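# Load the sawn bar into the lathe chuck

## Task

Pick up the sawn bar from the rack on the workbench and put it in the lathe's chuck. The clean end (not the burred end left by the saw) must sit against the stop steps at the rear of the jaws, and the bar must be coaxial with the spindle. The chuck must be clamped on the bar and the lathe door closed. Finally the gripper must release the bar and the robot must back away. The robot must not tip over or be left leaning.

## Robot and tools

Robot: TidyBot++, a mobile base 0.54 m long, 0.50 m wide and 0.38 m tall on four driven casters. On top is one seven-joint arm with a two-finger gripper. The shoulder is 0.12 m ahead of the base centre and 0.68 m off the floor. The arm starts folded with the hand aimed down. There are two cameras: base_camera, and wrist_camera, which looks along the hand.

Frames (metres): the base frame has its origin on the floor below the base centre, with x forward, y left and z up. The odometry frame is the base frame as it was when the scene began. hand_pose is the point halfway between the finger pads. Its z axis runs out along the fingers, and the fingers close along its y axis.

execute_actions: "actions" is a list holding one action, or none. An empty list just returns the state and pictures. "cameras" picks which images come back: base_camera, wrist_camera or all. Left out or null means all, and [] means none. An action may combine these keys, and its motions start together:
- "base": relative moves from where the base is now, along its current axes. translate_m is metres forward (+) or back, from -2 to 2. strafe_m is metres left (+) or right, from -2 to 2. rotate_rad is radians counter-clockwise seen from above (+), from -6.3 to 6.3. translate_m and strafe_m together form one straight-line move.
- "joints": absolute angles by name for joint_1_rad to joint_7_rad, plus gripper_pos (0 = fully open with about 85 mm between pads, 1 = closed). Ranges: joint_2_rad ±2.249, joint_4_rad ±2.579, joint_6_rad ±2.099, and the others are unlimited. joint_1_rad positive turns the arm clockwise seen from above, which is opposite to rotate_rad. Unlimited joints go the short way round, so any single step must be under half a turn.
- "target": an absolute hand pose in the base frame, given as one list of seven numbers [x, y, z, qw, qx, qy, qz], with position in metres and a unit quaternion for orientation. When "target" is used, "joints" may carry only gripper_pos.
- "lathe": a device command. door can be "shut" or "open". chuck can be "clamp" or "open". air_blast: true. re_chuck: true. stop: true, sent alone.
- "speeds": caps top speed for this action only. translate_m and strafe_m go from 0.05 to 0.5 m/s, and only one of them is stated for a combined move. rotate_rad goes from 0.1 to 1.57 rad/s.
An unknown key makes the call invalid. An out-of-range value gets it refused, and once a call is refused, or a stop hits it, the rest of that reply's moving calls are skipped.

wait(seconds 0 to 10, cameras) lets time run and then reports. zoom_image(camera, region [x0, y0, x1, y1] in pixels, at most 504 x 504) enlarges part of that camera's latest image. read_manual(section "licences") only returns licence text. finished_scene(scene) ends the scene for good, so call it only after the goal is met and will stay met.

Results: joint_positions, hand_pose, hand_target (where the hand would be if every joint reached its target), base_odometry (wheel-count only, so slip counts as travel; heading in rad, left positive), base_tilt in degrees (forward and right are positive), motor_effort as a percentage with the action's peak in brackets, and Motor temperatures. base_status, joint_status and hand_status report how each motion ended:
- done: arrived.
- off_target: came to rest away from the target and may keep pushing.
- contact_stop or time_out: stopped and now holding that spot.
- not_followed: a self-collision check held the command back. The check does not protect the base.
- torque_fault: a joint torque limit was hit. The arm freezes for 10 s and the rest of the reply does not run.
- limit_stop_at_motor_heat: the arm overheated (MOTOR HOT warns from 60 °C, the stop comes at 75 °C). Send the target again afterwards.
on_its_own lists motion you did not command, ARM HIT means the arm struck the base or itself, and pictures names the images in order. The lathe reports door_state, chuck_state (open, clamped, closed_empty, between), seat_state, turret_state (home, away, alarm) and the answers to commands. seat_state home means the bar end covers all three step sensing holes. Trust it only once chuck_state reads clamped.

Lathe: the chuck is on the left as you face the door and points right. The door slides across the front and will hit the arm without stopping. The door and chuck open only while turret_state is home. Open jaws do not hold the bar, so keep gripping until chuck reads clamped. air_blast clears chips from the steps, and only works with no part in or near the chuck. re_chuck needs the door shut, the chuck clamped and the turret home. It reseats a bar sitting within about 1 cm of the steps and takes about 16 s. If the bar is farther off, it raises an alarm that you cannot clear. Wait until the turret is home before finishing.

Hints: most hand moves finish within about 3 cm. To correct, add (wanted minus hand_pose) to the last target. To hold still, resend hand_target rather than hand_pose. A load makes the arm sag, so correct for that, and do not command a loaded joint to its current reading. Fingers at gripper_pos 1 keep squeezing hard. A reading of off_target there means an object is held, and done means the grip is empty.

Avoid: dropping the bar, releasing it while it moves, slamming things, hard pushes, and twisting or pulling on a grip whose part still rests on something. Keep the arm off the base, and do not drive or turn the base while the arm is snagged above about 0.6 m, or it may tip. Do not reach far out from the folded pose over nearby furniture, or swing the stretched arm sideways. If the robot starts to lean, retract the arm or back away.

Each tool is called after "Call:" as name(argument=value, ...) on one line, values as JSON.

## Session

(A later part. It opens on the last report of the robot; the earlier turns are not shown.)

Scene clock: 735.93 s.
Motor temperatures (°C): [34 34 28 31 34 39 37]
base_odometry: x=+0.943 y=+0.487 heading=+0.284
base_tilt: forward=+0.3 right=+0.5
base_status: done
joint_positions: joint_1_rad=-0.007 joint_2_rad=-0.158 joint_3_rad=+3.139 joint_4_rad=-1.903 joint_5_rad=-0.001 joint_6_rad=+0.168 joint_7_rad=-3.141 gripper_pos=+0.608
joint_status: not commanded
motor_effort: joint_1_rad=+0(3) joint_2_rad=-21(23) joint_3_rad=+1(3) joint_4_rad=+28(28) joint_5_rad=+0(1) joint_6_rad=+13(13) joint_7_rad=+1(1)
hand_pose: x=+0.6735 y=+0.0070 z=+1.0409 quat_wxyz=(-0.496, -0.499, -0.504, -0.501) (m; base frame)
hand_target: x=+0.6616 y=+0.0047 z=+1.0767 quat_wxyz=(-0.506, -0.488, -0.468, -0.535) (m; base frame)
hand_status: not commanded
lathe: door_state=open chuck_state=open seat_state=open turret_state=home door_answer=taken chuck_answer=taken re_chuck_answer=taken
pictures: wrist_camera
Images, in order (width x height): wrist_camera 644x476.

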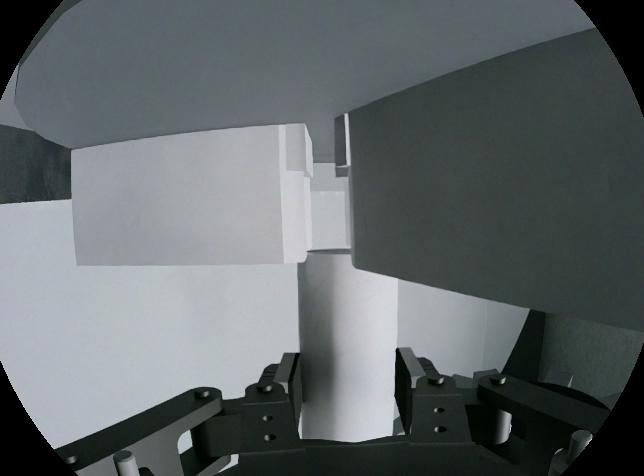

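Call:
execute_actions(actions=[{"base":{"strafe_m":0.006},"speeds":{"strafe_m":0.05}}], cameras=["wrist_camera"])

Call:
zoom_image(camera="wrist_camera", region=[270, 160, 430, 320])

Scene clock: 741.10 s.
Motor temperatures (°C): [34 34 28 31 34 39 37]
base_odometry: x=+0.941 y=+0.493 heading=+0.284
base_tilt: forward=+0.4 right=+0.5
base_status: done
joint_positions: joint_1_rad=-0.003 joint_2_rad=-0.158 joint_3_rad=+3.144 joint_4_rad=-1.903 joint_5_rad=-0.001 joint_6_rad=+0.168 joint_7_rad=-3.141 gripper_pos=+0.608
joint_status: not commanded
motor_effort: joint_1_rad=-1(4) joint_2_rad=-22(23) joint_3_rad=-1(4) joint_4_rad=+28(28) joint_5_rad=+1(2) joint_6_rad=+13(13) joint_7_rad=+1(1)
hand_pose: x=+0.6736 y=+0.0017 z=+1.0409 quat_wxyz=(-0.498, -0.501, -0.502, -0.499) (m; base frame)
hand_target: x=+0.6616 y=+0.0047 z=+1.0767 quat_wxyz=(-0.506, -0.488, -0.468, -0.535) (m; base frame)
hand_status: not commanded
lathe: door_state=open chuck_state=open seat_state=open turret_state=home door_answer=taken chuck_answer=taken re_chuck_answer=taken
pictures: wrist_camera
Images, in order (width x height): wrist_camera 644x476.

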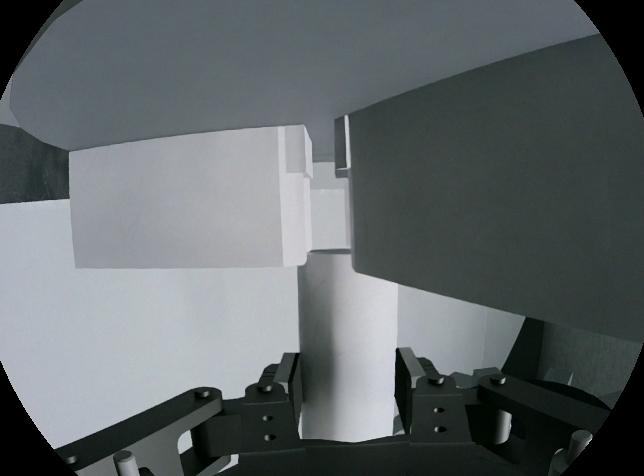

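Scaled by 3.150.

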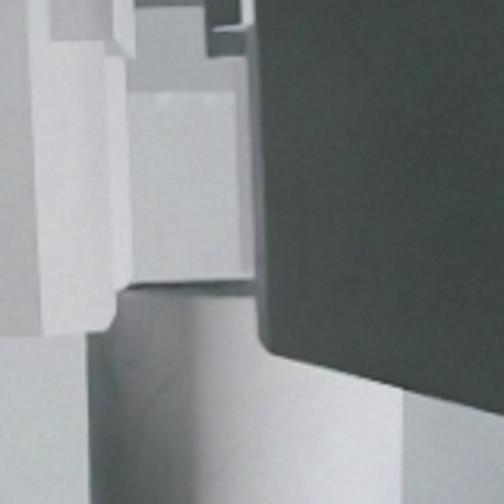

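Call:
execute_actions(actions=[{"base":{"strafe_m":-0.009},"speeds":{"strafe_m":0.05}}], cameras=[])

Call:
execute_actions(actions=[{"base":{"translate_m":0.004},"speeds":{"translate_m":0.05}}], cameras=["wrist_camera"])

Call:
zoom_image(camera="wrist_camera", region=[270, 160, 430, 320])

Scene clock: 762.93 s.
Motor temperatures (°C): [34 34 28 31 34 39 37]
base_odometry: x=+0.943 y=+0.484 heading=+0.284
base_tilt: forward=+0.4 right=+0.5
base_status: done
joint_positions: joint_1_rad=-0.006 joint_2_rad=-0.158 joint_3_rad=+3.144 joint_4_rad=-1.903 joint_5_rad=-0.001 joint_6_rad=+0.168 joint_7_rad=-3.141 gripper_pos=+0.608
joint_status: not commanded
motor_effort: joint_1_rad=+0(2) joint_2_rad=-22(23) joint_3_rad=+0(2) joint_4_rad=+27(28) joint_5_rad=+1(1) joint_6_rad=+13(13) joint_7_rad=+1(1)
hand_pose: x=+0.6735 y=+0.0031 z=+1.0409 quat_wxyz=(-0.497, -0.501, -0.502, -0.500) (m; base frame)
hand_target: x=+0.6616 y=+0.0047 z=+1.0767 quat_wxyz=(-0.506, -0.488, -0.468, -0.535) (m; base frame)
hand_status: not commanded
lathe: door_state=open chuck_state=open seat_state=open turret_state=home door_answer=taken chuck_answer=taken re_chuck_answer=taken
pictures: none
No camera images: "cameras" was empty.

Scene clock: 763.40 s.
Motor temperatures (°C): [34 34 28 31 34 39 37]
base_odometry: x=+0.947 y=+0.485 heading=+0.284
base_tilt: forward=+0.3 right=+0.5
base_status: done
joint_positions: joint_1_rad=-0.006 joint_2_rad=-0.158 joint_3_rad=+3.144 joint_4_rad=-1.904 joint_5_rad=-0.001 joint_6_rad=+0.168 joint_7_rad=-3.141 gripper_pos=+0.608
joint_status: not commanded
motor_effort: joint_1_rad=+0(1) joint_2_rad=-21(27) joint_3_rad=+1(2) joint_4_rad=+28(29) joint_5_rad=+0(1) joint_6_rad=+13(13) joint_7_rad=+1(1)
hand_pose: x=+0.6737 y=+0.0032 z=+1.0407 quat_wxyz=(-0.497, -0.501, -0.502, -0.499) (m; base frame)
hand_target: x=+0.6616 y=+0.0047 z=+1.0767 quat_wxyz=(-0.506, -0.488, -0.468, -0.535) (m; base frame)
hand_status: not commanded
lathe: door_state=open chuck_state=open seat_state=open turret_state=home door_answer=taken chuck_answer=taken re_chuck_answer=taken
pictures: wrist_camera
Images, in order (width x height): wrist_camera 644x476.

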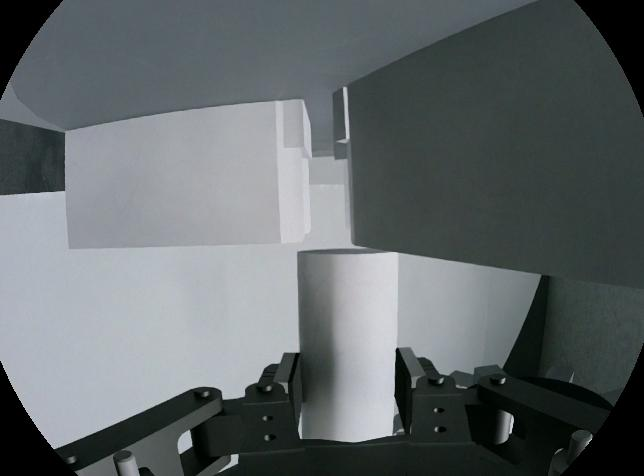

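Scaled by 3.150.

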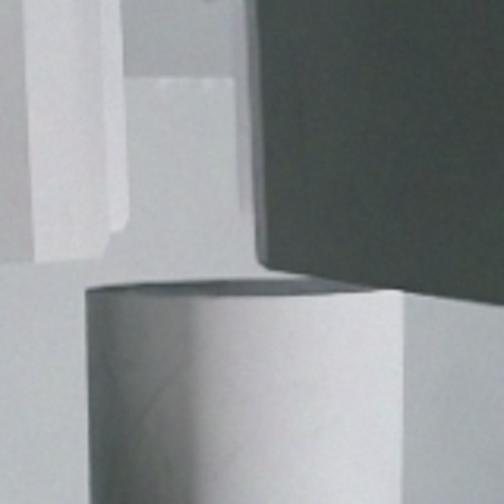

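Call:
execute_actions(actions=[{"base":{"strafe_m":0.01},"speeds":{"strafe_m":0.05}}], cameras=["wrist_camera"])

Call:
zoom_image(camera="wrist_camera", region=[270, 160, 430, 320])

Scene clock: 776.60 s.
Motor temperatures (°C): [34 34 28 31 34 39 37]
base_odometry: x=+0.945 y=+0.495 heading=+0.284
base_tilt: forward=+0.3 right=+0.5
base_status: done
joint_positions: joint_1_rad=-0.004 joint_2_rad=-0.158 joint_3_rad=+3.145 joint_4_rad=-1.904 joint_5_rad=-0.001 joint_6_rad=+0.168 joint_7_rad=-3.141 gripper_pos=+0.608
joint_status: not commanded
motor_effort: joint_1_rad=-1(5) joint_2_rad=-21(23) joint_3_rad=+0(5) joint_4_rad=+27(28) joint_5_rad=+0(1) joint_6_rad=+12(13) joint_7_rad=+1(1)
hand_pose: x=+0.6737 y=+0.0013 z=+1.0407 quat_wxyz=(-0.498, -0.502, -0.501, -0.499) (m; base frame)
hand_target: x=+0.6616 y=+0.0047 z=+1.0767 quat_wxyz=(-0.506, -0.488, -0.468, -0.535) (m; base frame)
hand_status: not commanded
lathe: door_state=open chuck_state=open seat_state=open turret_state=home door_answer=taken chuck_answer=taken re_chuck_answer=taken
pictures: wrist_camera
Images, in order (width x height): wrist_camera 644x476.

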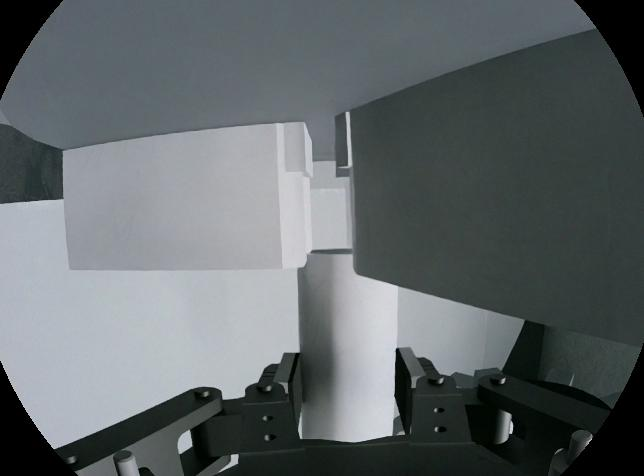

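Scaled by 3.150.

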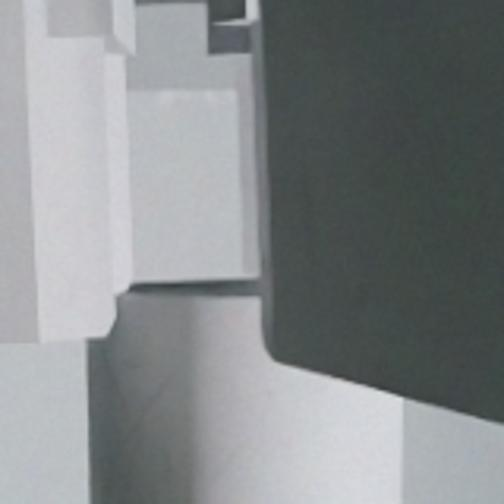

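Call:
execute_actions(actions=[{"base":{"translate_m":0.006},"speeds":{"translate_m":0.05}}], cameras=["wrist_camera"])

Call:
zoom_image(camera="wrist_camera", region=[270, 160, 430, 320])

Scene clock: 785.80 s.
Motor temperatures (°C): [34 34 28 31 34 39 37]
base_odometry: x=+0.950 y=+0.496 heading=+0.284
base_tilt: forward=+0.4 right=+0.5
base_status: done
joint_positions: joint_1_rad=-0.005 joint_2_rad=-0.158 joint_3_rad=+3.145 joint_4_rad=-1.904 joint_5_rad=-0.001 joint_6_rad=+0.168 joint_7_rad=-3.141 gripper_pos=+0.608
joint_status: not commanded
motor_effort: joint_1_rad=+0(2) joint_2_rad=-21(25) joint_3_rad=+1(1) joint_4_rad=+28(29) joint_5_rad=+1(1) joint_6_rad=+13(13) joint_7_rad=+1(1)
hand_pose: x=+0.6737 y=+0.0016 z=+1.0405 quat_wxyz=(-0.498, -0.502, -0.502, -0.499) (m; base frame)
hand_target: x=+0.6616 y=+0.0047 z=+1.0767 quat_wxyz=(-0.506, -0.488, -0.468, -0.535) (m; base frame)
hand_status: not commanded
lathe: door_state=open chuck_state=open seat_state=open turret_state=home door_answer=taken chuck_answer=taken re_chuck_answer=taken
pictures: wrist_camera
Images, in order (width x height): wrist_camera 644x476.

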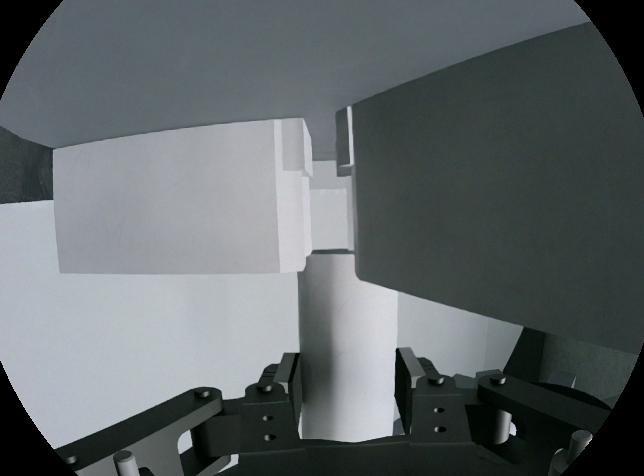

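Scaled by 3.150.

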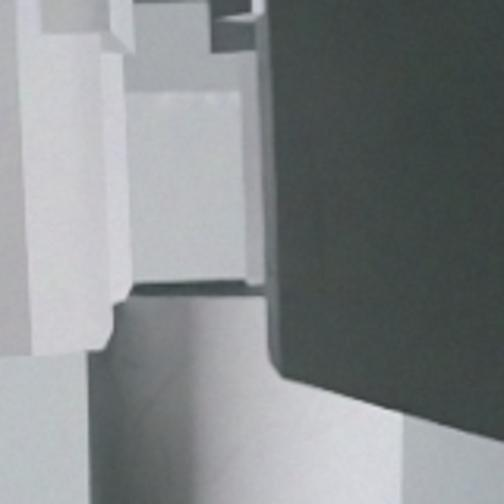

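Call:
execute_actions(actions=[{"base":{"strafe_m":0.005},"speeds":{"strafe_m":0.05}}], cameras=["wrist_camera"])

Call:
zoom_image(camera="wrist_camera", region=[270, 160, 430, 320])

Scene clock: 789.93 s.
Motor temperatures (°C): [34 34 28 31 34 39 37]
base_odometry: x=+0.949 y=+0.501 heading=+0.284
base_tilt: forward=+0.3 right=+0.4
base_status: done
joint_positions: joint_1_rad=-0.002 joint_2_rad=-0.158 joint_3_rad=+3.148 joint_4_rad=-1.904 joint_5_rad=-0.001 joint_6_rad=+0.168 joint_7_rad=-3.141 gripper_pos=+0.608
joint_status: not commanded
motor_effort: joint_1_rad=-2(4) joint_2_rad=-22(24) joint_3_rad=-1(4) joint_4_rad=+27(28) joint_5_rad=-1(2) joint_6_rad=+13(13) joint_7_rad=+1(1)
hand_pose: x=+0.6738 y=-0.0020 z=+1.0404 quat_wxyz=(-0.499, -0.503, -0.500, -0.497) (m; base frame)
hand_target: x=+0.6616 y=+0.0047 z=+1.0767 quat_wxyz=(-0.506, -0.488, -0.468, -0.535) (m; base frame)
hand_status: not commanded
lathe: door_state=open chuck_state=open seat_state=open turret_state=home door_answer=taken chuck_answer=taken re_chuck_answer=taken
pictures: wrist_camera
Images, in order (width x height): wrist_camera 644x476.

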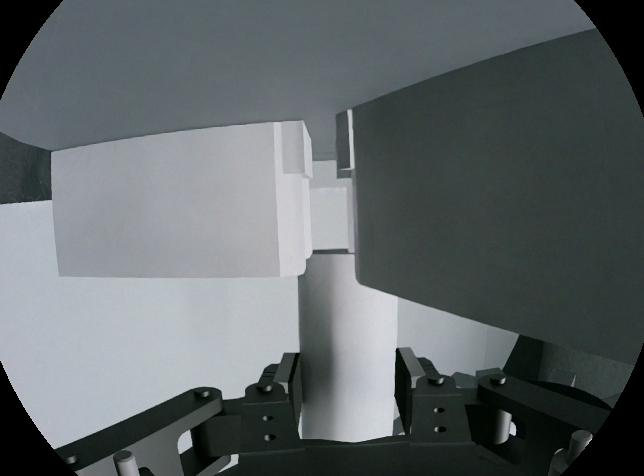

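Scaled by 3.150.

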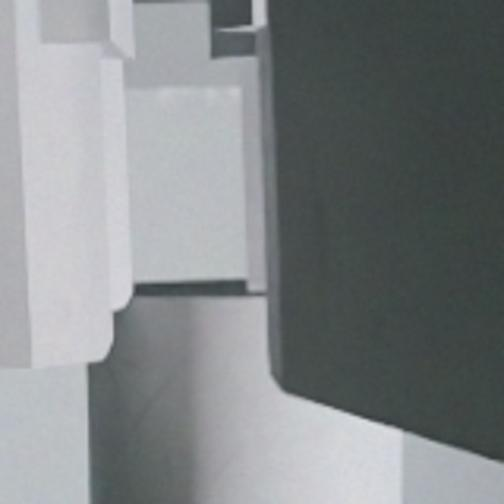

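Call:
execute_actions(actions=[{"base":{"translate_m":0.005},"speeds":{"translate_m":0.05}}], cameras=["wrist_camera"])

Call:
zoom_image(camera="wrist_camera", region=[270, 160, 430, 320])

Scene clock: 795.67 s.
Motor temperatures (°C): [34 34 28 31 34 39 37]
base_odometry: x=+0.954 y=+0.503 heading=+0.284
base_tilt: forward=+0.3 right=+0.5
base_status: done
joint_positions: joint_1_rad=-0.001 joint_2_rad=-0.158 joint_3_rad=+3.149 joint_4_rad=-1.904 joint_5_rad=-0.001 joint_6_rad=+0.168 joint_7_rad=-3.141 gripper_pos=+0.608
joint_status: not commanded
motor_effort: joint_1_rad=-2(5) joint_2_rad=-22(26) joint_3_rad=-3(5) joint_4_rad=+28(29) joint_5_rad=+0(2) joint_6_rad=+13(13) joint_7_rad=+1(1)
hand_pose: x=+0.6738 y=-0.0024 z=+1.0403 quat_wxyz=(-0.499, -0.504, -0.500, -0.497) (m; base frame)
hand_target: x=+0.6616 y=+0.0047 z=+1.0767 quat_wxyz=(-0.506, -0.488, -0.468, -0.535) (m; base frame)
hand_status: not commanded
lathe: door_state=open chuck_state=open seat_state=open turret_state=home door_answer=taken chuck_answer=taken re_chuck_answer=taken
pictures: wrist_camera
Images, in order (width x height): wrist_camera 644x476.

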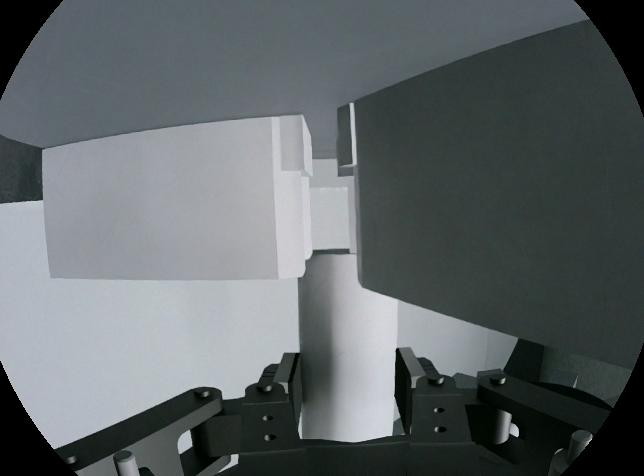

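Scaled by 3.150.

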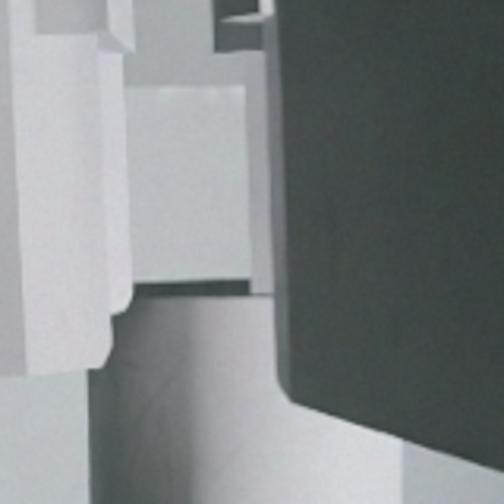

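Call:
execute_actions(actions=[{"base":{"strafe_m":-0.014},"speeds":{"strafe_m":0.05}}], cameras=[])

Call:
execute_actions(actions=[{"base":{"translate_m":-0.006},"speeds":{"translate_m":0.05},"joints":{"joint_4_rad":-1.862,"joint_3_rad":3.13,"joint_1_rad":-0.02,"joint_2_rad":-0.188,"joint_6_rad":0.22}}], cameras=["wrist_camera"])

Call:
zoom_image(camera="wrist_camera", region=[270, 160, 430, 320])

Scene clock: 824.13 s.
Motor temperatures (°C): [34 34 28 31 34 39 37]
base_odometry: x=+0.958 y=+0.490 heading=+0.284
base_tilt: forward=+0.3 right=+0.5
base_status: done
joint_positions: joint_1_rad=-0.005 joint_2_rad=-0.158 joint_3_rad=+3.148 joint_4_rad=-1.904 joint_5_rad=-0.001 joint_6_rad=+0.168 joint_7_rad=-3.141 gripper_pos=+0.608
joint_status: not commanded
motor_effort: joint_1_rad=+0(2) joint_2_rad=-21(23) joint_3_rad=+1(3) joint_4_rad=+27(28) joint_5_rad=+0(1) joint_6_rad=+13(13) joint_7_rad=+1(1)
hand_pose: x=+0.6738 y=-0.0001 z=+1.0403 quat_wxyz=(-0.498, -0.503, -0.501, -0.498) (m; base frame)
hand_target: x=+0.6616 y=+0.0047 z=+1.0767 quat_wxyz=(-0.506, -0.488, -0.468, -0.535) (m; base frame)
hand_status: not commanded
lathe: door_state=open chuck_state=open seat_state=open turret_state=home door_answer=taken chuck_answer=taken re_chuck_answer=taken
pictures: none
No camera images: "cameras" was empty.

Scene clock: 824.83 s.
Motor temperatures (°C): [34 34 28 31 34 39 37]
base_odometry: x=+0.952 y=+0.488 heading=+0.284
base_tilt: forward=+0.3 right=+0.5
base_status: done
joint_positions: joint_1_rad=-0.010 joint_2_rad=-0.158 joint_3_rad=+3.147 joint_4_rad=-1.892 joint_5_rad=-0.001 joint_6_rad=+0.168 joint_7_rad=-3.141 gripper_pos=+0.608
joint_status: all done
motor_effort: joint_1_rad=+0(1) joint_2_rad=-22(26) joint_3_rad=+0(1) joint_4_rad=+28(30) joint_5_rad=+0(1) joint_6_rad=+13(14) joint_7_rad=+1(1)
hand_pose: x=+0.6744 y=+0.0033 z=+1.0477 quat_wxyz=(-0.500, -0.498, -0.499, -0.503) (m; base frame)
hand_target: x=+0.6618 y=+0.0193 z=+1.0990 quat_wxyz=(-0.507, -0.473, -0.467, -0.548) (m; base frame)
hand_status: not commanded
lathe: door_state=open chuck_state=open seat_state=open turret_state=home door_answer=taken chuck_answer=taken re_chuck_answer=taken
pictures: wrist_camera
Images, in order (width x height): wrist_camera 644x476.

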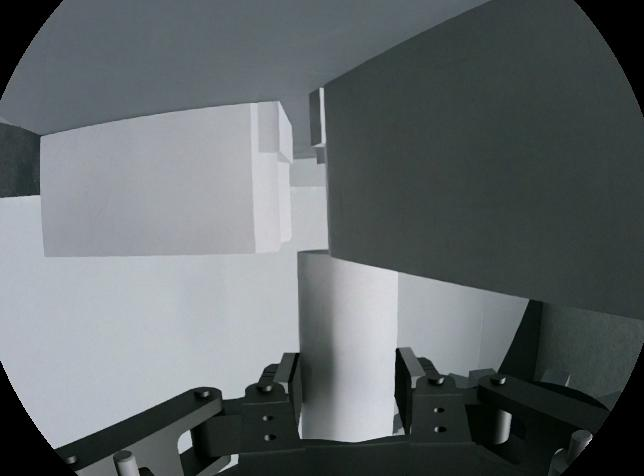

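Scaled by 3.150.

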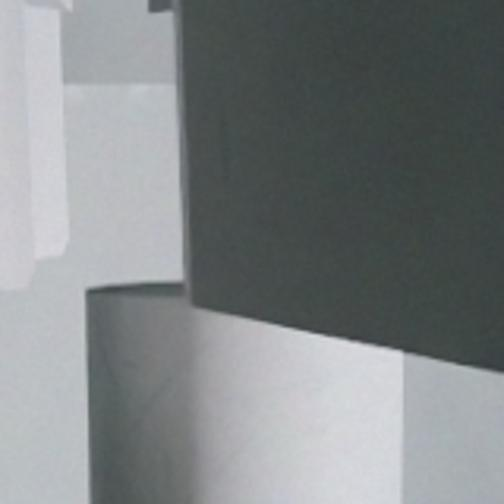

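Call:
execute_actions(actions=[{"base":{"translate_m":-0.003},"speeds":{"translate_m":0.05},"joints":{"joint_4_rad":-1.894,"joint_3_rad":3.13,"joint_1_rad":-0.014,"joint_2_rad":-0.188,"joint_6_rad":0.22}}], cameras=["wrist_camera"])

Call:
zoom_image(camera="wrist_camera", region=[270, 160, 430, 320])

Scene clock: 829.23 s.
Motor temperatures (°C): [34 34 28 31 34 39 37]
base_odometry: x=+0.949 y=+0.487 heading=+0.285
base_tilt: forward=+0.4 right=+0.5
base_status: done
joint_positions: joint_1_rad=-0.010 joint_2_rad=-0.158 joint_3_rad=+3.147 joint_4_rad=-1.901 joint_5_rad=-0.001 joint_6_rad=+0.168 joint_7_rad=-3.141 gripper_pos=+0.608
joint_status: all done
motor_effort: joint_1_rad=+0(1) joint_2_rad=-22(26) joint_3_rad=+0(1) joint_4_rad=+28(29) joint_5_rad=+0(1) joint_6_rad=+13(14) joint_7_rad=+1(1)
hand_pose: x=+0.6738 y=+0.0033 z=+1.0422 quat_wxyz=(-0.498, -0.500, -0.502, -0.500) (m; base frame)
hand_target: x=+0.6617 y=+0.0160 z=+1.0791 quat_wxyz=(-0.502, -0.483, -0.473, -0.539) (m; base frame)
hand_status: not commanded
lathe: door_state=open chuck_state=open seat_state=open turret_state=home door_answer=taken chuck_answer=taken re_chuck_answer=taken
pictures: wrist_camera
Images, in order (width x height): wrist_camera 644x476.

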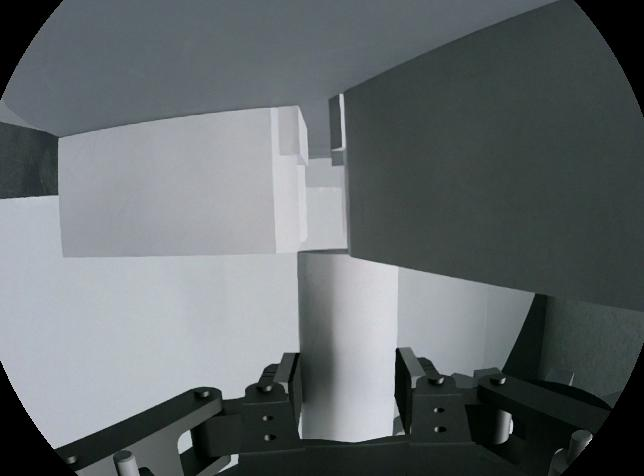

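Scaled by 3.150.

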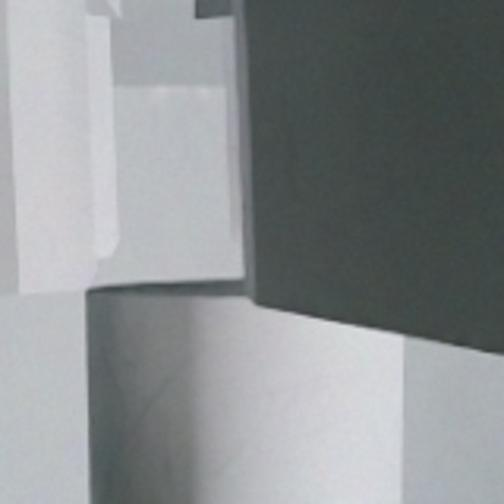

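Call:
execute_actions(actions=[{"base":{"strafe_m":0.013},"speeds":{"strafe_m":0.05}}], cameras=["wrist_camera"])

Call:
zoom_image(camera="wrist_camera", region=[270, 160, 430, 320])

Scene clock: 832.77 s.
Motor temperatures (°C): [34 34 28 31 34 39 37]
base_odometry: x=+0.945 y=+0.500 heading=+0.284
base_tilt: forward=+0.4 right=+0.4
base_status: done
joint_positions: joint_1_rad=+0.000 joint_2_rad=-0.158 joint_3_rad=+3.147 joint_4_rad=-1.901 joint_5_rad=-0.001 joint_6_rad=+0.168 joint_7_rad=-3.141 gripper_pos=+0.608
joint_status: not commanded
motor_effort: joint_1_rad=-1(5) joint_2_rad=-22(23) joint_3_rad=-2(6) joint_4_rad=+27(28) joint_5_rad=+0(1) joint_6_rad=+13(13) joint_7_rad=+1(1)
hand_pose: x=+0.6738 y=-0.0024 z=+1.0422 quat_wxyz=(-0.500, -0.503, -0.499, -0.498) (m; base frame)
hand_target: x=+0.6617 y=+0.0160 z=+1.0791 quat_wxyz=(-0.502, -0.483, -0.473, -0.539) (m; base frame)
hand_status: not commanded
lathe: door_state=open chuck_state=open seat_state=open turret_state=home door_answer=taken chuck_answer=taken re_chuck_answer=taken
pictures: wrist_camera
Images, in order (width x height): wrist_camera 644x476.

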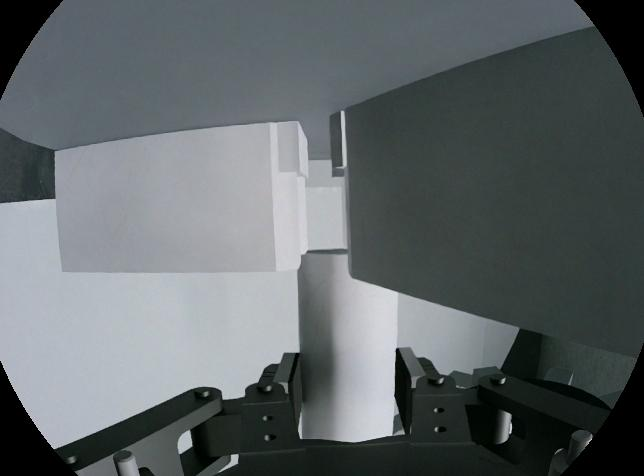

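Scaled by 3.150.

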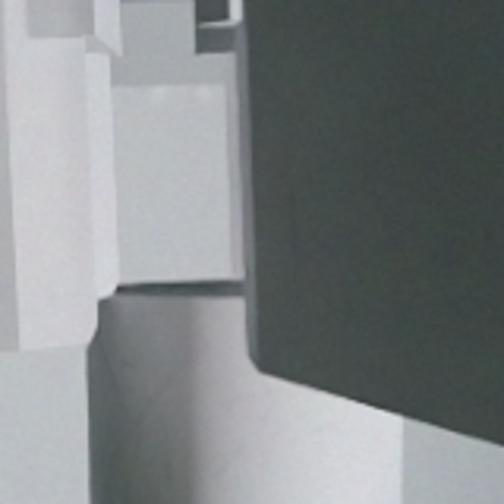

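Call:
execute_actions(actions=[{"base":{"strafe_m":-0.016},"speeds":{"strafe_m":0.05}}], cameras=[])

Call:
execute_actions(actions=[{"base":{"translate_m":-0.013},"speeds":{"translate_m":0.05},"joints":{"joint_4_rad":-1.894,"joint_3_rad":3.12,"joint_1_rad":-0.02,"joint_2_rad":-0.188,"joint_6_rad":0.22}}], cameras=["wrist_camera"])

Call:
zoom_image(camera="wrist_camera", region=[270, 160, 430, 320])

Scene clock: 896.63 s.
Motor temperatures (°C): [34 34 28 31 34 39 37]
base_odometry: x=+0.950 y=+0.484 heading=+0.285
base_tilt: forward=+0.3 right=+0.5
base_status: done
joint_positions: joint_1_rad=-0.009 joint_2_rad=-0.158 joint_3_rad=+3.143 joint_4_rad=-1.901 joint_5_rad=-0.001 joint_6_rad=+0.168 joint_7_rad=-3.141 gripper_pos=+0.608
joint_status: not commanded
motor_effort: joint_1_rad=-1(4) joint_2_rad=-22(23) joint_3_rad=+0(3) joint_4_rad=+28(28) joint_5_rad=-1(1) joint_6_rad=+13(13) joint_7_rad=+1(1)
hand_pose: x=+0.6737 y=+0.0055 z=+1.0422 quat_wxyz=(-0.497, -0.499, -0.503, -0.501) (m; base frame)
hand_target: x=+0.6617 y=+0.0160 z=+1.0791 quat_wxyz=(-0.502, -0.483, -0.473, -0.539) (m; base frame)
hand_status: not commanded
lathe: door_state=open chuck_state=open seat_state=open turret_state=home door_answer=taken chuck_answer=taken re_chuck_answer=taken
pictures: none
No camera images: "cameras" was empty.

Scene clock: 897.30 s.
Motor temperatures (°C): [34 34 28 31 34 39 37]
base_odometry: x=+0.937 y=+0.481 heading=+0.285
base_tilt: forward=+0.3 right=+0.5
base_status: done
joint_positions: joint_1_rad=-0.011 joint_2_rad=-0.160 joint_3_rad=+3.140 joint_4_rad=-1.901 joint_5_rad=-0.001 joint_6_rad=+0.168 joint_7_rad=-3.141 gripper_pos=+0.608
joint_status: all done
motor_effort: joint_1_rad=+0(2) joint_2_rad=-21(26) joint_3_rad=+0(1) joint_4_rad=+27(28) joint_5_rad=+0(1) joint_6_rad=+13(13) joint_7_rad=+0(1)
hand_pose: x=+0.6730 y=+0.0082 z=+1.0431 quat_wxyz=(-0.496, -0.498, -0.504, -0.503) (m; base frame)
hand_target: x=+0.6612 y=+0.0253 z=+1.0791 quat_wxyz=(-0.498, -0.479, -0.478, -0.543) (m; base frame)
hand_status: not commanded
lathe: door_state=open chuck_state=open seat_state=open turret_state=home door_answer=taken chuck_answer=taken re_chuck_answer=taken
pictures: wrist_camera
Images, in order (width x height): wrist_camera 644x476.

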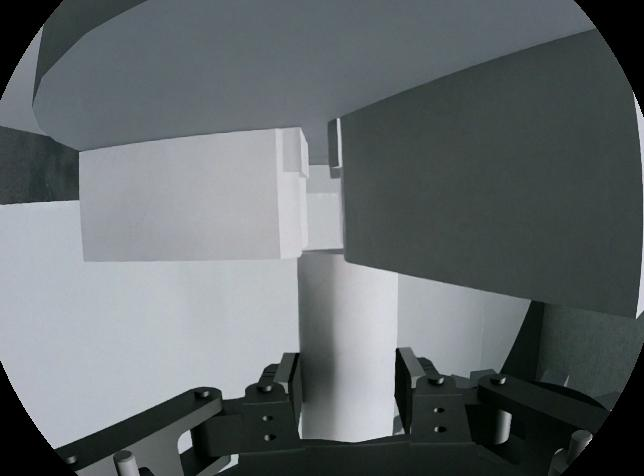

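Scaled by 3.150.

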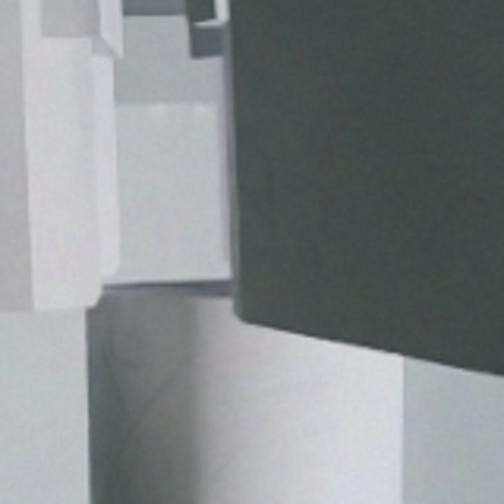

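Call:
execute_actions(actions=[{"base":{"strafe_m":0.010},"speeds":{"strafe_m":0.05}}], cameras=["wrist_camera"])

Call:
zoom_image(camera="wrist_camera", region=[270, 160, 430, 320])

Scene clock: 900.63 s.
Motor temperatures (°C): [34 34 28 31 34 39 37]
base_odometry: x=+0.934 y=+0.491 heading=+0.285
base_tilt: forward=+0.3 right=+0.6
base_status: done
joint_positions: joint_1_rad=-0.001 joint_2_rad=-0.160 joint_3_rad=+3.141 joint_4_rad=-1.901 joint_5_rad=-0.001 joint_6_rad=+0.168 joint_7_rad=-3.141 gripper_pos=+0.608
joint_status: not commanded
motor_effort: joint_1_rad=-3(6) joint_2_rad=-21(22) joint_3_rad=-3(7) joint_4_rad=+27(28) joint_5_rad=+0(1) joint_6_rad=+13(13) joint_7_rad=+1(1)
hand_pose: x=+0.6731 y=+0.0023 z=+1.0431 quat_wxyz=(-0.499, -0.500, -0.501, -0.500) (m; base frame)
hand_target: x=+0.6612 y=+0.0253 z=+1.0791 quat_wxyz=(-0.498, -0.479, -0.478, -0.543) (m; base frame)
hand_status: not commanded
lathe: door_state=open chuck_state=open seat_state=open turret_state=home door_answer=taken chuck_answer=taken re_chuck_answer=taken
pictures: wrist_camera
Images, in order (width x height): wrist_camera 644x476.

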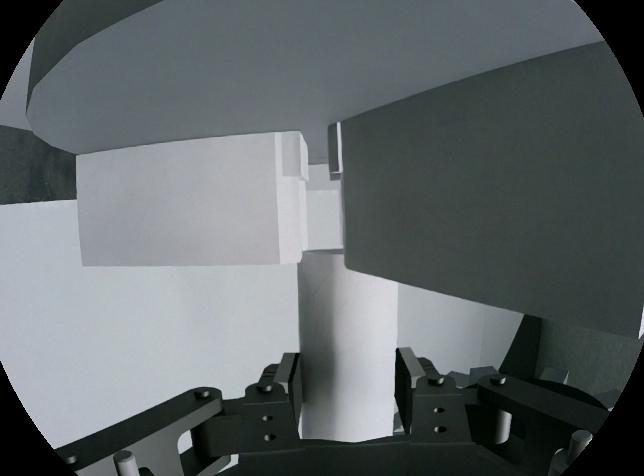

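Scaled by 3.150.

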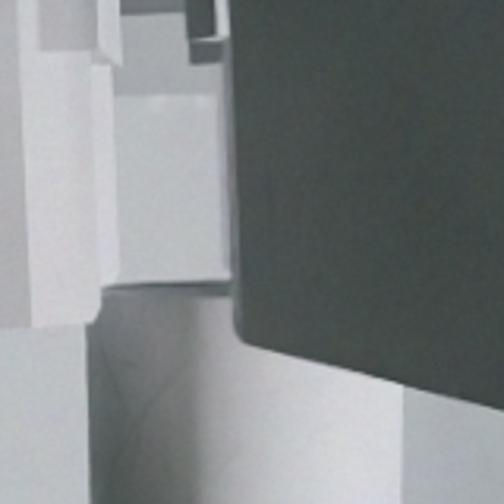

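Call:
execute_actions(actions=[{"base":{"strafe_m":-0.014},"speeds":{"strafe_m":0.05}}], cameras=[])

Call:
execute_actions(actions=[{"base":{"translate_m":0.014},"speeds":{"translate_m":0.05},"joints":{"joint_4_rad":-1.867,"joint_3_rad":3.12,"joint_1_rad":-0.02,"joint_2_rad":-0.188,"joint_6_rad":0.22}}], cameras=["wrist_camera"])

Call:
zoom_image(camera="wrist_camera", region=[270, 160, 430, 320])

Scene clock: 933.13 s.
Motor temperatures (°C): [34 34 28 31 34 39 37]
base_odometry: x=+0.939 y=+0.477 heading=+0.285
base_tilt: forward=+0.2 right=+0.5
base_status: done
joint_positions: joint_1_rad=-0.013 joint_2_rad=-0.160 joint_3_rad=+3.136 joint_4_rad=-1.901 joint_5_rad=-0.001 joint_6_rad=+0.168 joint_7_rad=-3.141 gripper_pos=+0.608
joint_status: not commanded
motor_effort: joint_1_rad=+0(4) joint_2_rad=-21(23) joint_3_rad=+0(4) joint_4_rad=+27(28) joint_5_rad=+0(2) joint_6_rad=+13(13) joint_7_rad=+1(1)
hand_pose: x=+0.6729 y=+0.0117 z=+1.0431 quat_wxyz=(-0.495, -0.496, -0.505, -0.504) (m; base frame)
hand_target: x=+0.6612 y=+0.0253 z=+1.0791 quat_wxyz=(-0.498, -0.479, -0.478, -0.543) (m; base frame)
hand_status: not commanded
lathe: door_state=open chuck_state=open seat_state=open turret_state=home door_answer=taken chuck_answer=taken re_chuck_answer=taken
pictures: none
No camera images: "cameras" was empty.

Scene clock: 933.87 s.
Motor temperatures (°C): [34 34 28 31 34 39 37]
base_odometry: x=+0.952 y=+0.481 heading=+0.284
base_tilt: forward=+0.4 right=+0.5
base_status: done
joint_positions: joint_1_rad=-0.013 joint_2_rad=-0.160 joint_3_rad=+3.136 joint_4_rad=-1.895 joint_5_rad=-0.001 joint_6_rad=+0.168 joint_7_rad=-3.141 gripper_pos=+0.608
joint_status: all done
motor_effort: joint_1_rad=+0(2) joint_2_rad=-22(25) joint_3_rad=+1(2) joint_4_rad=+28(29) joint_5_rad=+1(1) joint_6_rad=+13(14) joint_7_rad=+1(1)
hand_pose: x=+0.6734 y=+0.0118 z=+1.0470 quat_wxyz=(-0.496, -0.494, -0.504, -0.505) (m; base frame)
hand_target: x=+0.6614 y=+0.0254 z=+1.0959 quat_wxyz=(-0.504, -0.472, -0.471, -0.549) (m; base frame)
hand_status: not commanded
lathe: door_state=open chuck_state=open seat_state=open turret_state=home door_answer=taken chuck_answer=taken re_chuck_answer=taken
pictures: wrist_camera
Images, in order (width x height): wrist_camera 644x476.

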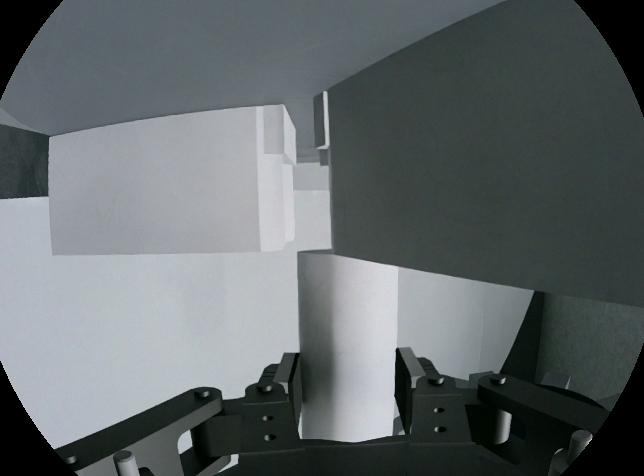

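Scaled by 3.150.

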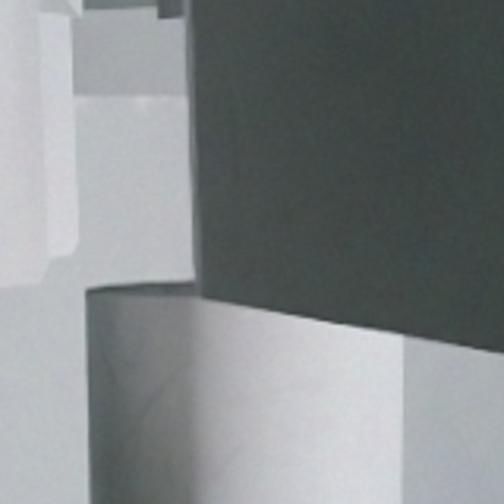

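Call:
execute_actions(actions=[{"base":{"strafe_m":0.012},"speeds":{"strafe_m":0.05}}], cameras=["wrist_camera"])

Call:
zoom_image(camera="wrist_camera", region=[270, 160, 430, 320])

Scene clock: 938.13 s.
Motor temperatures (°C): [34 34 28 31 34 39 37]
base_odometry: x=+0.949 y=+0.492 heading=+0.284
base_tilt: forward=+0.4 right=+0.4
base_status: done
joint_positions: joint_1_rad=-0.006 joint_2_rad=-0.160 joint_3_rad=+3.136 joint_4_rad=-1.895 joint_5_rad=-0.001 joint_6_rad=+0.168 joint_7_rad=-3.142 gripper_pos=+0.608
joint_status: not commanded
motor_effort: joint_1_rad=-1(6) joint_2_rad=-22(23) joint_3_rad=-1(6) joint_4_rad=+27(29) joint_5_rad=+1(2) joint_6_rad=+13(14) joint_7_rad=+1(1)
hand_pose: x=+0.6735 y=+0.0081 z=+1.0470 quat_wxyz=(-0.498, -0.496, -0.502, -0.504) (m; base frame)
hand_target: x=+0.6614 y=+0.0254 z=+1.0959 quat_wxyz=(-0.504, -0.472, -0.471, -0.549) (m; base frame)
hand_status: not commanded
lathe: door_state=open chuck_state=open seat_state=open turret_state=home door_answer=taken chuck_answer=taken re_chuck_answer=taken
pictures: wrist_camera
Images, in order (width x height): wrist_camera 644x476.

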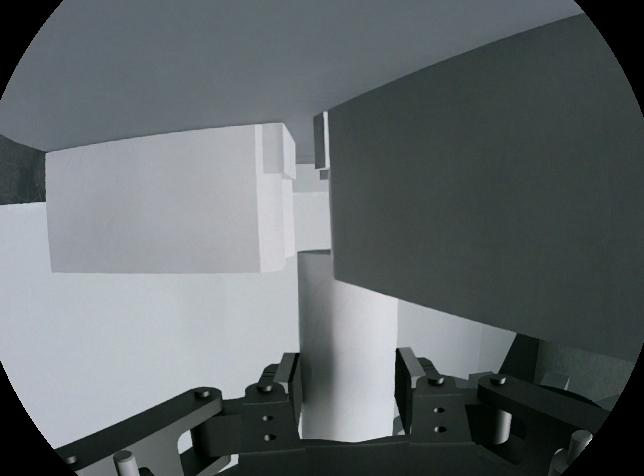

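Scaled by 3.150.

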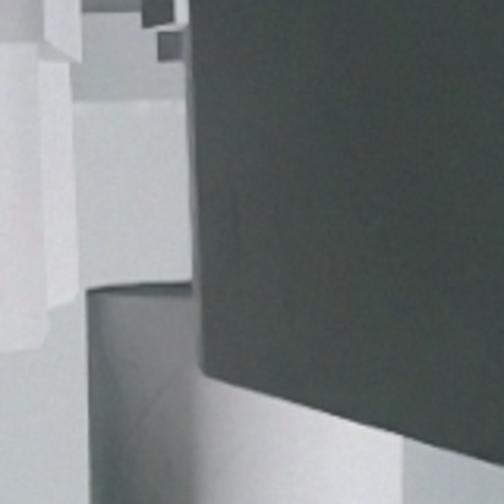

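Call:
execute_actions(actions=[{"base":{"strafe_m":-0.006},"speeds":{"strafe_m":0.05},"joints":{"joint_4_rad":-1.890,"joint_3_rad":3.12,"joint_1_rad":-0.02,"joint_2_rad":-0.188,"joint_6_rad":0.22}}], cameras=[])

Call:
execute_actions(actions=[{"base":{"strafe_m":0.010},"speeds":{"strafe_m":0.05}}], cameras=["wrist_camera"])

Call:
zoom_image(camera="wrist_camera", region=[270, 160, 430, 320])

Scene clock: 947.33 s.
Motor temperatures (°C): [34 34 28 31 34 39 37]
base_odometry: x=+0.951 y=+0.487 heading=+0.284
base_tilt: forward=+0.3 right=+0.5
base_status: done
joint_positions: joint_1_rad=-0.013 joint_2_rad=-0.160 joint_3_rad=+3.135 joint_4_rad=-1.899 joint_5_rad=-0.001 joint_6_rad=+0.168 joint_7_rad=-3.142 gripper_pos=+0.608
joint_status: all done
motor_effort: joint_1_rad=+0(4) joint_2_rad=-22(23) joint_3_rad=+1(3) joint_4_rad=+27(28) joint_5_rad=+1(1) joint_6_rad=+13(14) joint_7_rad=+1(1)
hand_pose: x=+0.6732 y=+0.0126 z=+1.0446 quat_wxyz=(-0.495, -0.495, -0.505, -0.505) (m; base frame)
hand_target: x=+0.6613 y=+0.0253 z=+1.0816 quat_wxyz=(-0.499, -0.478, -0.477, -0.544) (m; base frame)
hand_status: not commanded
lathe: door_state=open chuck_state=open seat_state=open turret_state=home door_answer=taken chuck_answer=taken re_chuck_answer=taken
pictures: none
No camera images: "cameras" was empty.

Scene clock: 947.93 s.
Motor temperatures (°C): [34 34 28 31 34 39 37]
base_odometry: x=+0.948 y=+0.496 heading=+0.284
base_tilt: forward=+0.4 right=+0.5
base_status: done
joint_positions: joint_1_rad=-0.002 joint_2_rad=-0.160 joint_3_rad=+3.136 joint_4_rad=-1.899 joint_5_rad=-0.001 joint_6_rad=+0.168 joint_7_rad=-3.142 gripper_pos=+0.608
joint_status: not commanded
motor_effort: joint_1_rad=-3(5) joint_2_rad=-22(23) joint_3_rad=-3(6) joint_4_rad=+27(29) joint_5_rad=+1(2) joint_6_rad=+13(14) joint_7_rad=+1(1)
hand_pose: x=+0.6733 y=+0.0059 z=+1.0446 quat_wxyz=(-0.498, -0.498, -0.502, -0.502) (m; base frame)
hand_target: x=+0.6613 y=+0.0253 z=+1.0816 quat_wxyz=(-0.499, -0.478, -0.477, -0.544) (m; base frame)
hand_status: not commanded
lathe: door_state=open chuck_state=open seat_state=open turret_state=home door_answer=taken chuck_answer=taken re_chuck_answer=taken
pictures: wrist_camera
Images, in order (width x height): wrist_camera 644x476.

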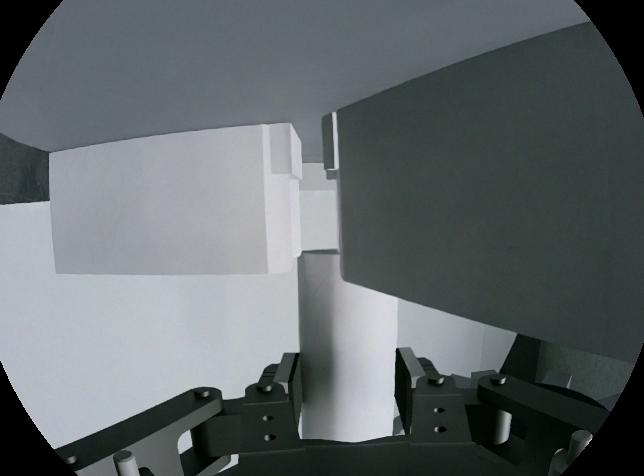

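Scaled by 3.150.

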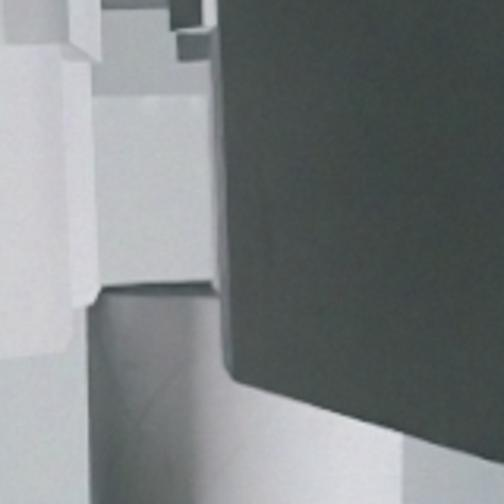

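Call:
execute_actions(actions=[{"base":{"translate_m":-0.004},"speeds":{"translate_m":0.05}}], cameras=[])

Call:
execute_actions(actions=[{"base":{"strafe_m":0.004},"speeds":{"strafe_m":0.05}}], cameras=["wrist_camera"])

Call:
zoom_image(camera="wrist_camera", region=[270, 160, 430, 320])

Scene clock: 953.67 s.
Motor temperatures (°C): [34 34 28 31 34 39 37]
base_odometry: x=+0.944 y=+0.495 heading=+0.284
base_tilt: forward=+0.4 right=+0.5
base_status: done
joint_positions: joint_1_rad=-0.003 joint_2_rad=-0.160 joint_3_rad=+3.136 joint_4_rad=-1.899 joint_5_rad=-0.001 joint_6_rad=+0.168 joint_7_rad=-3.142 gripper_pos=+0.608
joint_status: not commanded
motor_effort: joint_1_rad=-3(4) joint_2_rad=-21(26) joint_3_rad=-3(5) joint_4_rad=+27(28) joint_5_rad=+1(1) joint_6_rad=+13(14) joint_7_rad=+1(2)
hand_pose: x=+0.6730 y=+0.0063 z=+1.0451 quat_wxyz=(-0.498, -0.498, -0.502, -0.503) (m; base frame)
hand_target: x=+0.6613 y=+0.0253 z=+1.0816 quat_wxyz=(-0.499, -0.478, -0.477, -0.544) (m; base frame)
hand_status: not commanded
lathe: door_state=open chuck_state=open seat_state=open turret_state=home door_answer=taken chuck_answer=taken re_chuck_answer=taken
pictures: none
No camera images: "cameras" was empty.

Scene clock: 954.23 s.
Motor temperatures (°C): [34 34 28 31 34 39 37]
base_odometry: x=+0.943 y=+0.499 heading=+0.284
base_tilt: forward=+0.3 right=+0.5
base_status: done
joint_positions: joint_1_rad=+0.000 joint_2_rad=-0.160 joint_3_rad=+3.138 joint_4_rad=-1.899 joint_5_rad=-0.001 joint_6_rad=+0.168 joint_7_rad=-3.142 gripper_pos=+0.608
joint_status: not commanded
motor_effort: joint_1_rad=-6(8) joint_2_rad=-22(24) joint_3_rad=-6(8) joint_4_rad=+28(29) joint_5_rad=+2(2) joint_6_rad=+13(14) joint_7_rad=+1(2)
hand_pose: x=+0.6730 y=+0.0038 z=+1.0451 quat_wxyz=(-0.499, -0.499, -0.500, -0.502) (m; base frame)
hand_target: x=+0.6613 y=+0.0253 z=+1.0816 quat_wxyz=(-0.499, -0.478, -0.477, -0.544) (m; base frame)
hand_status: not commanded
lathe: door_state=open chuck_state=open seat_state=open turret_state=home door_answer=taken chuck_answer=taken re_chuck_answer=taken
pictures: wrist_camera
Images, in order (width x height): wrist_camera 644x476.

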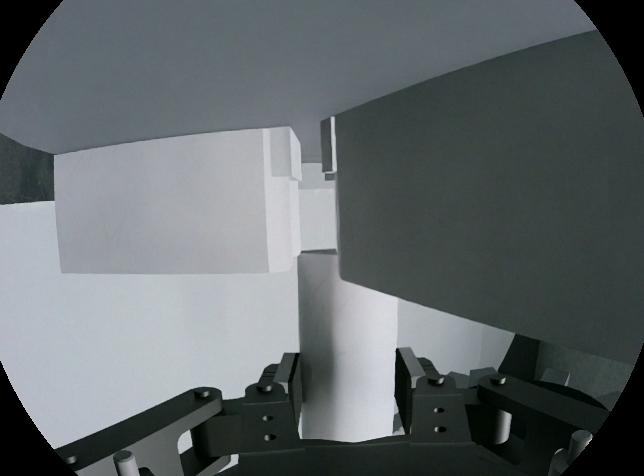

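Scaled by 3.150.

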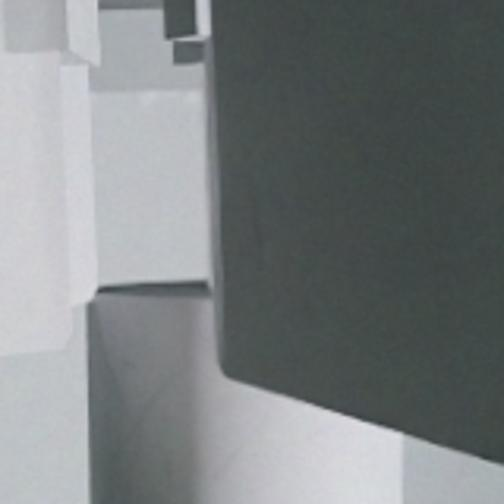

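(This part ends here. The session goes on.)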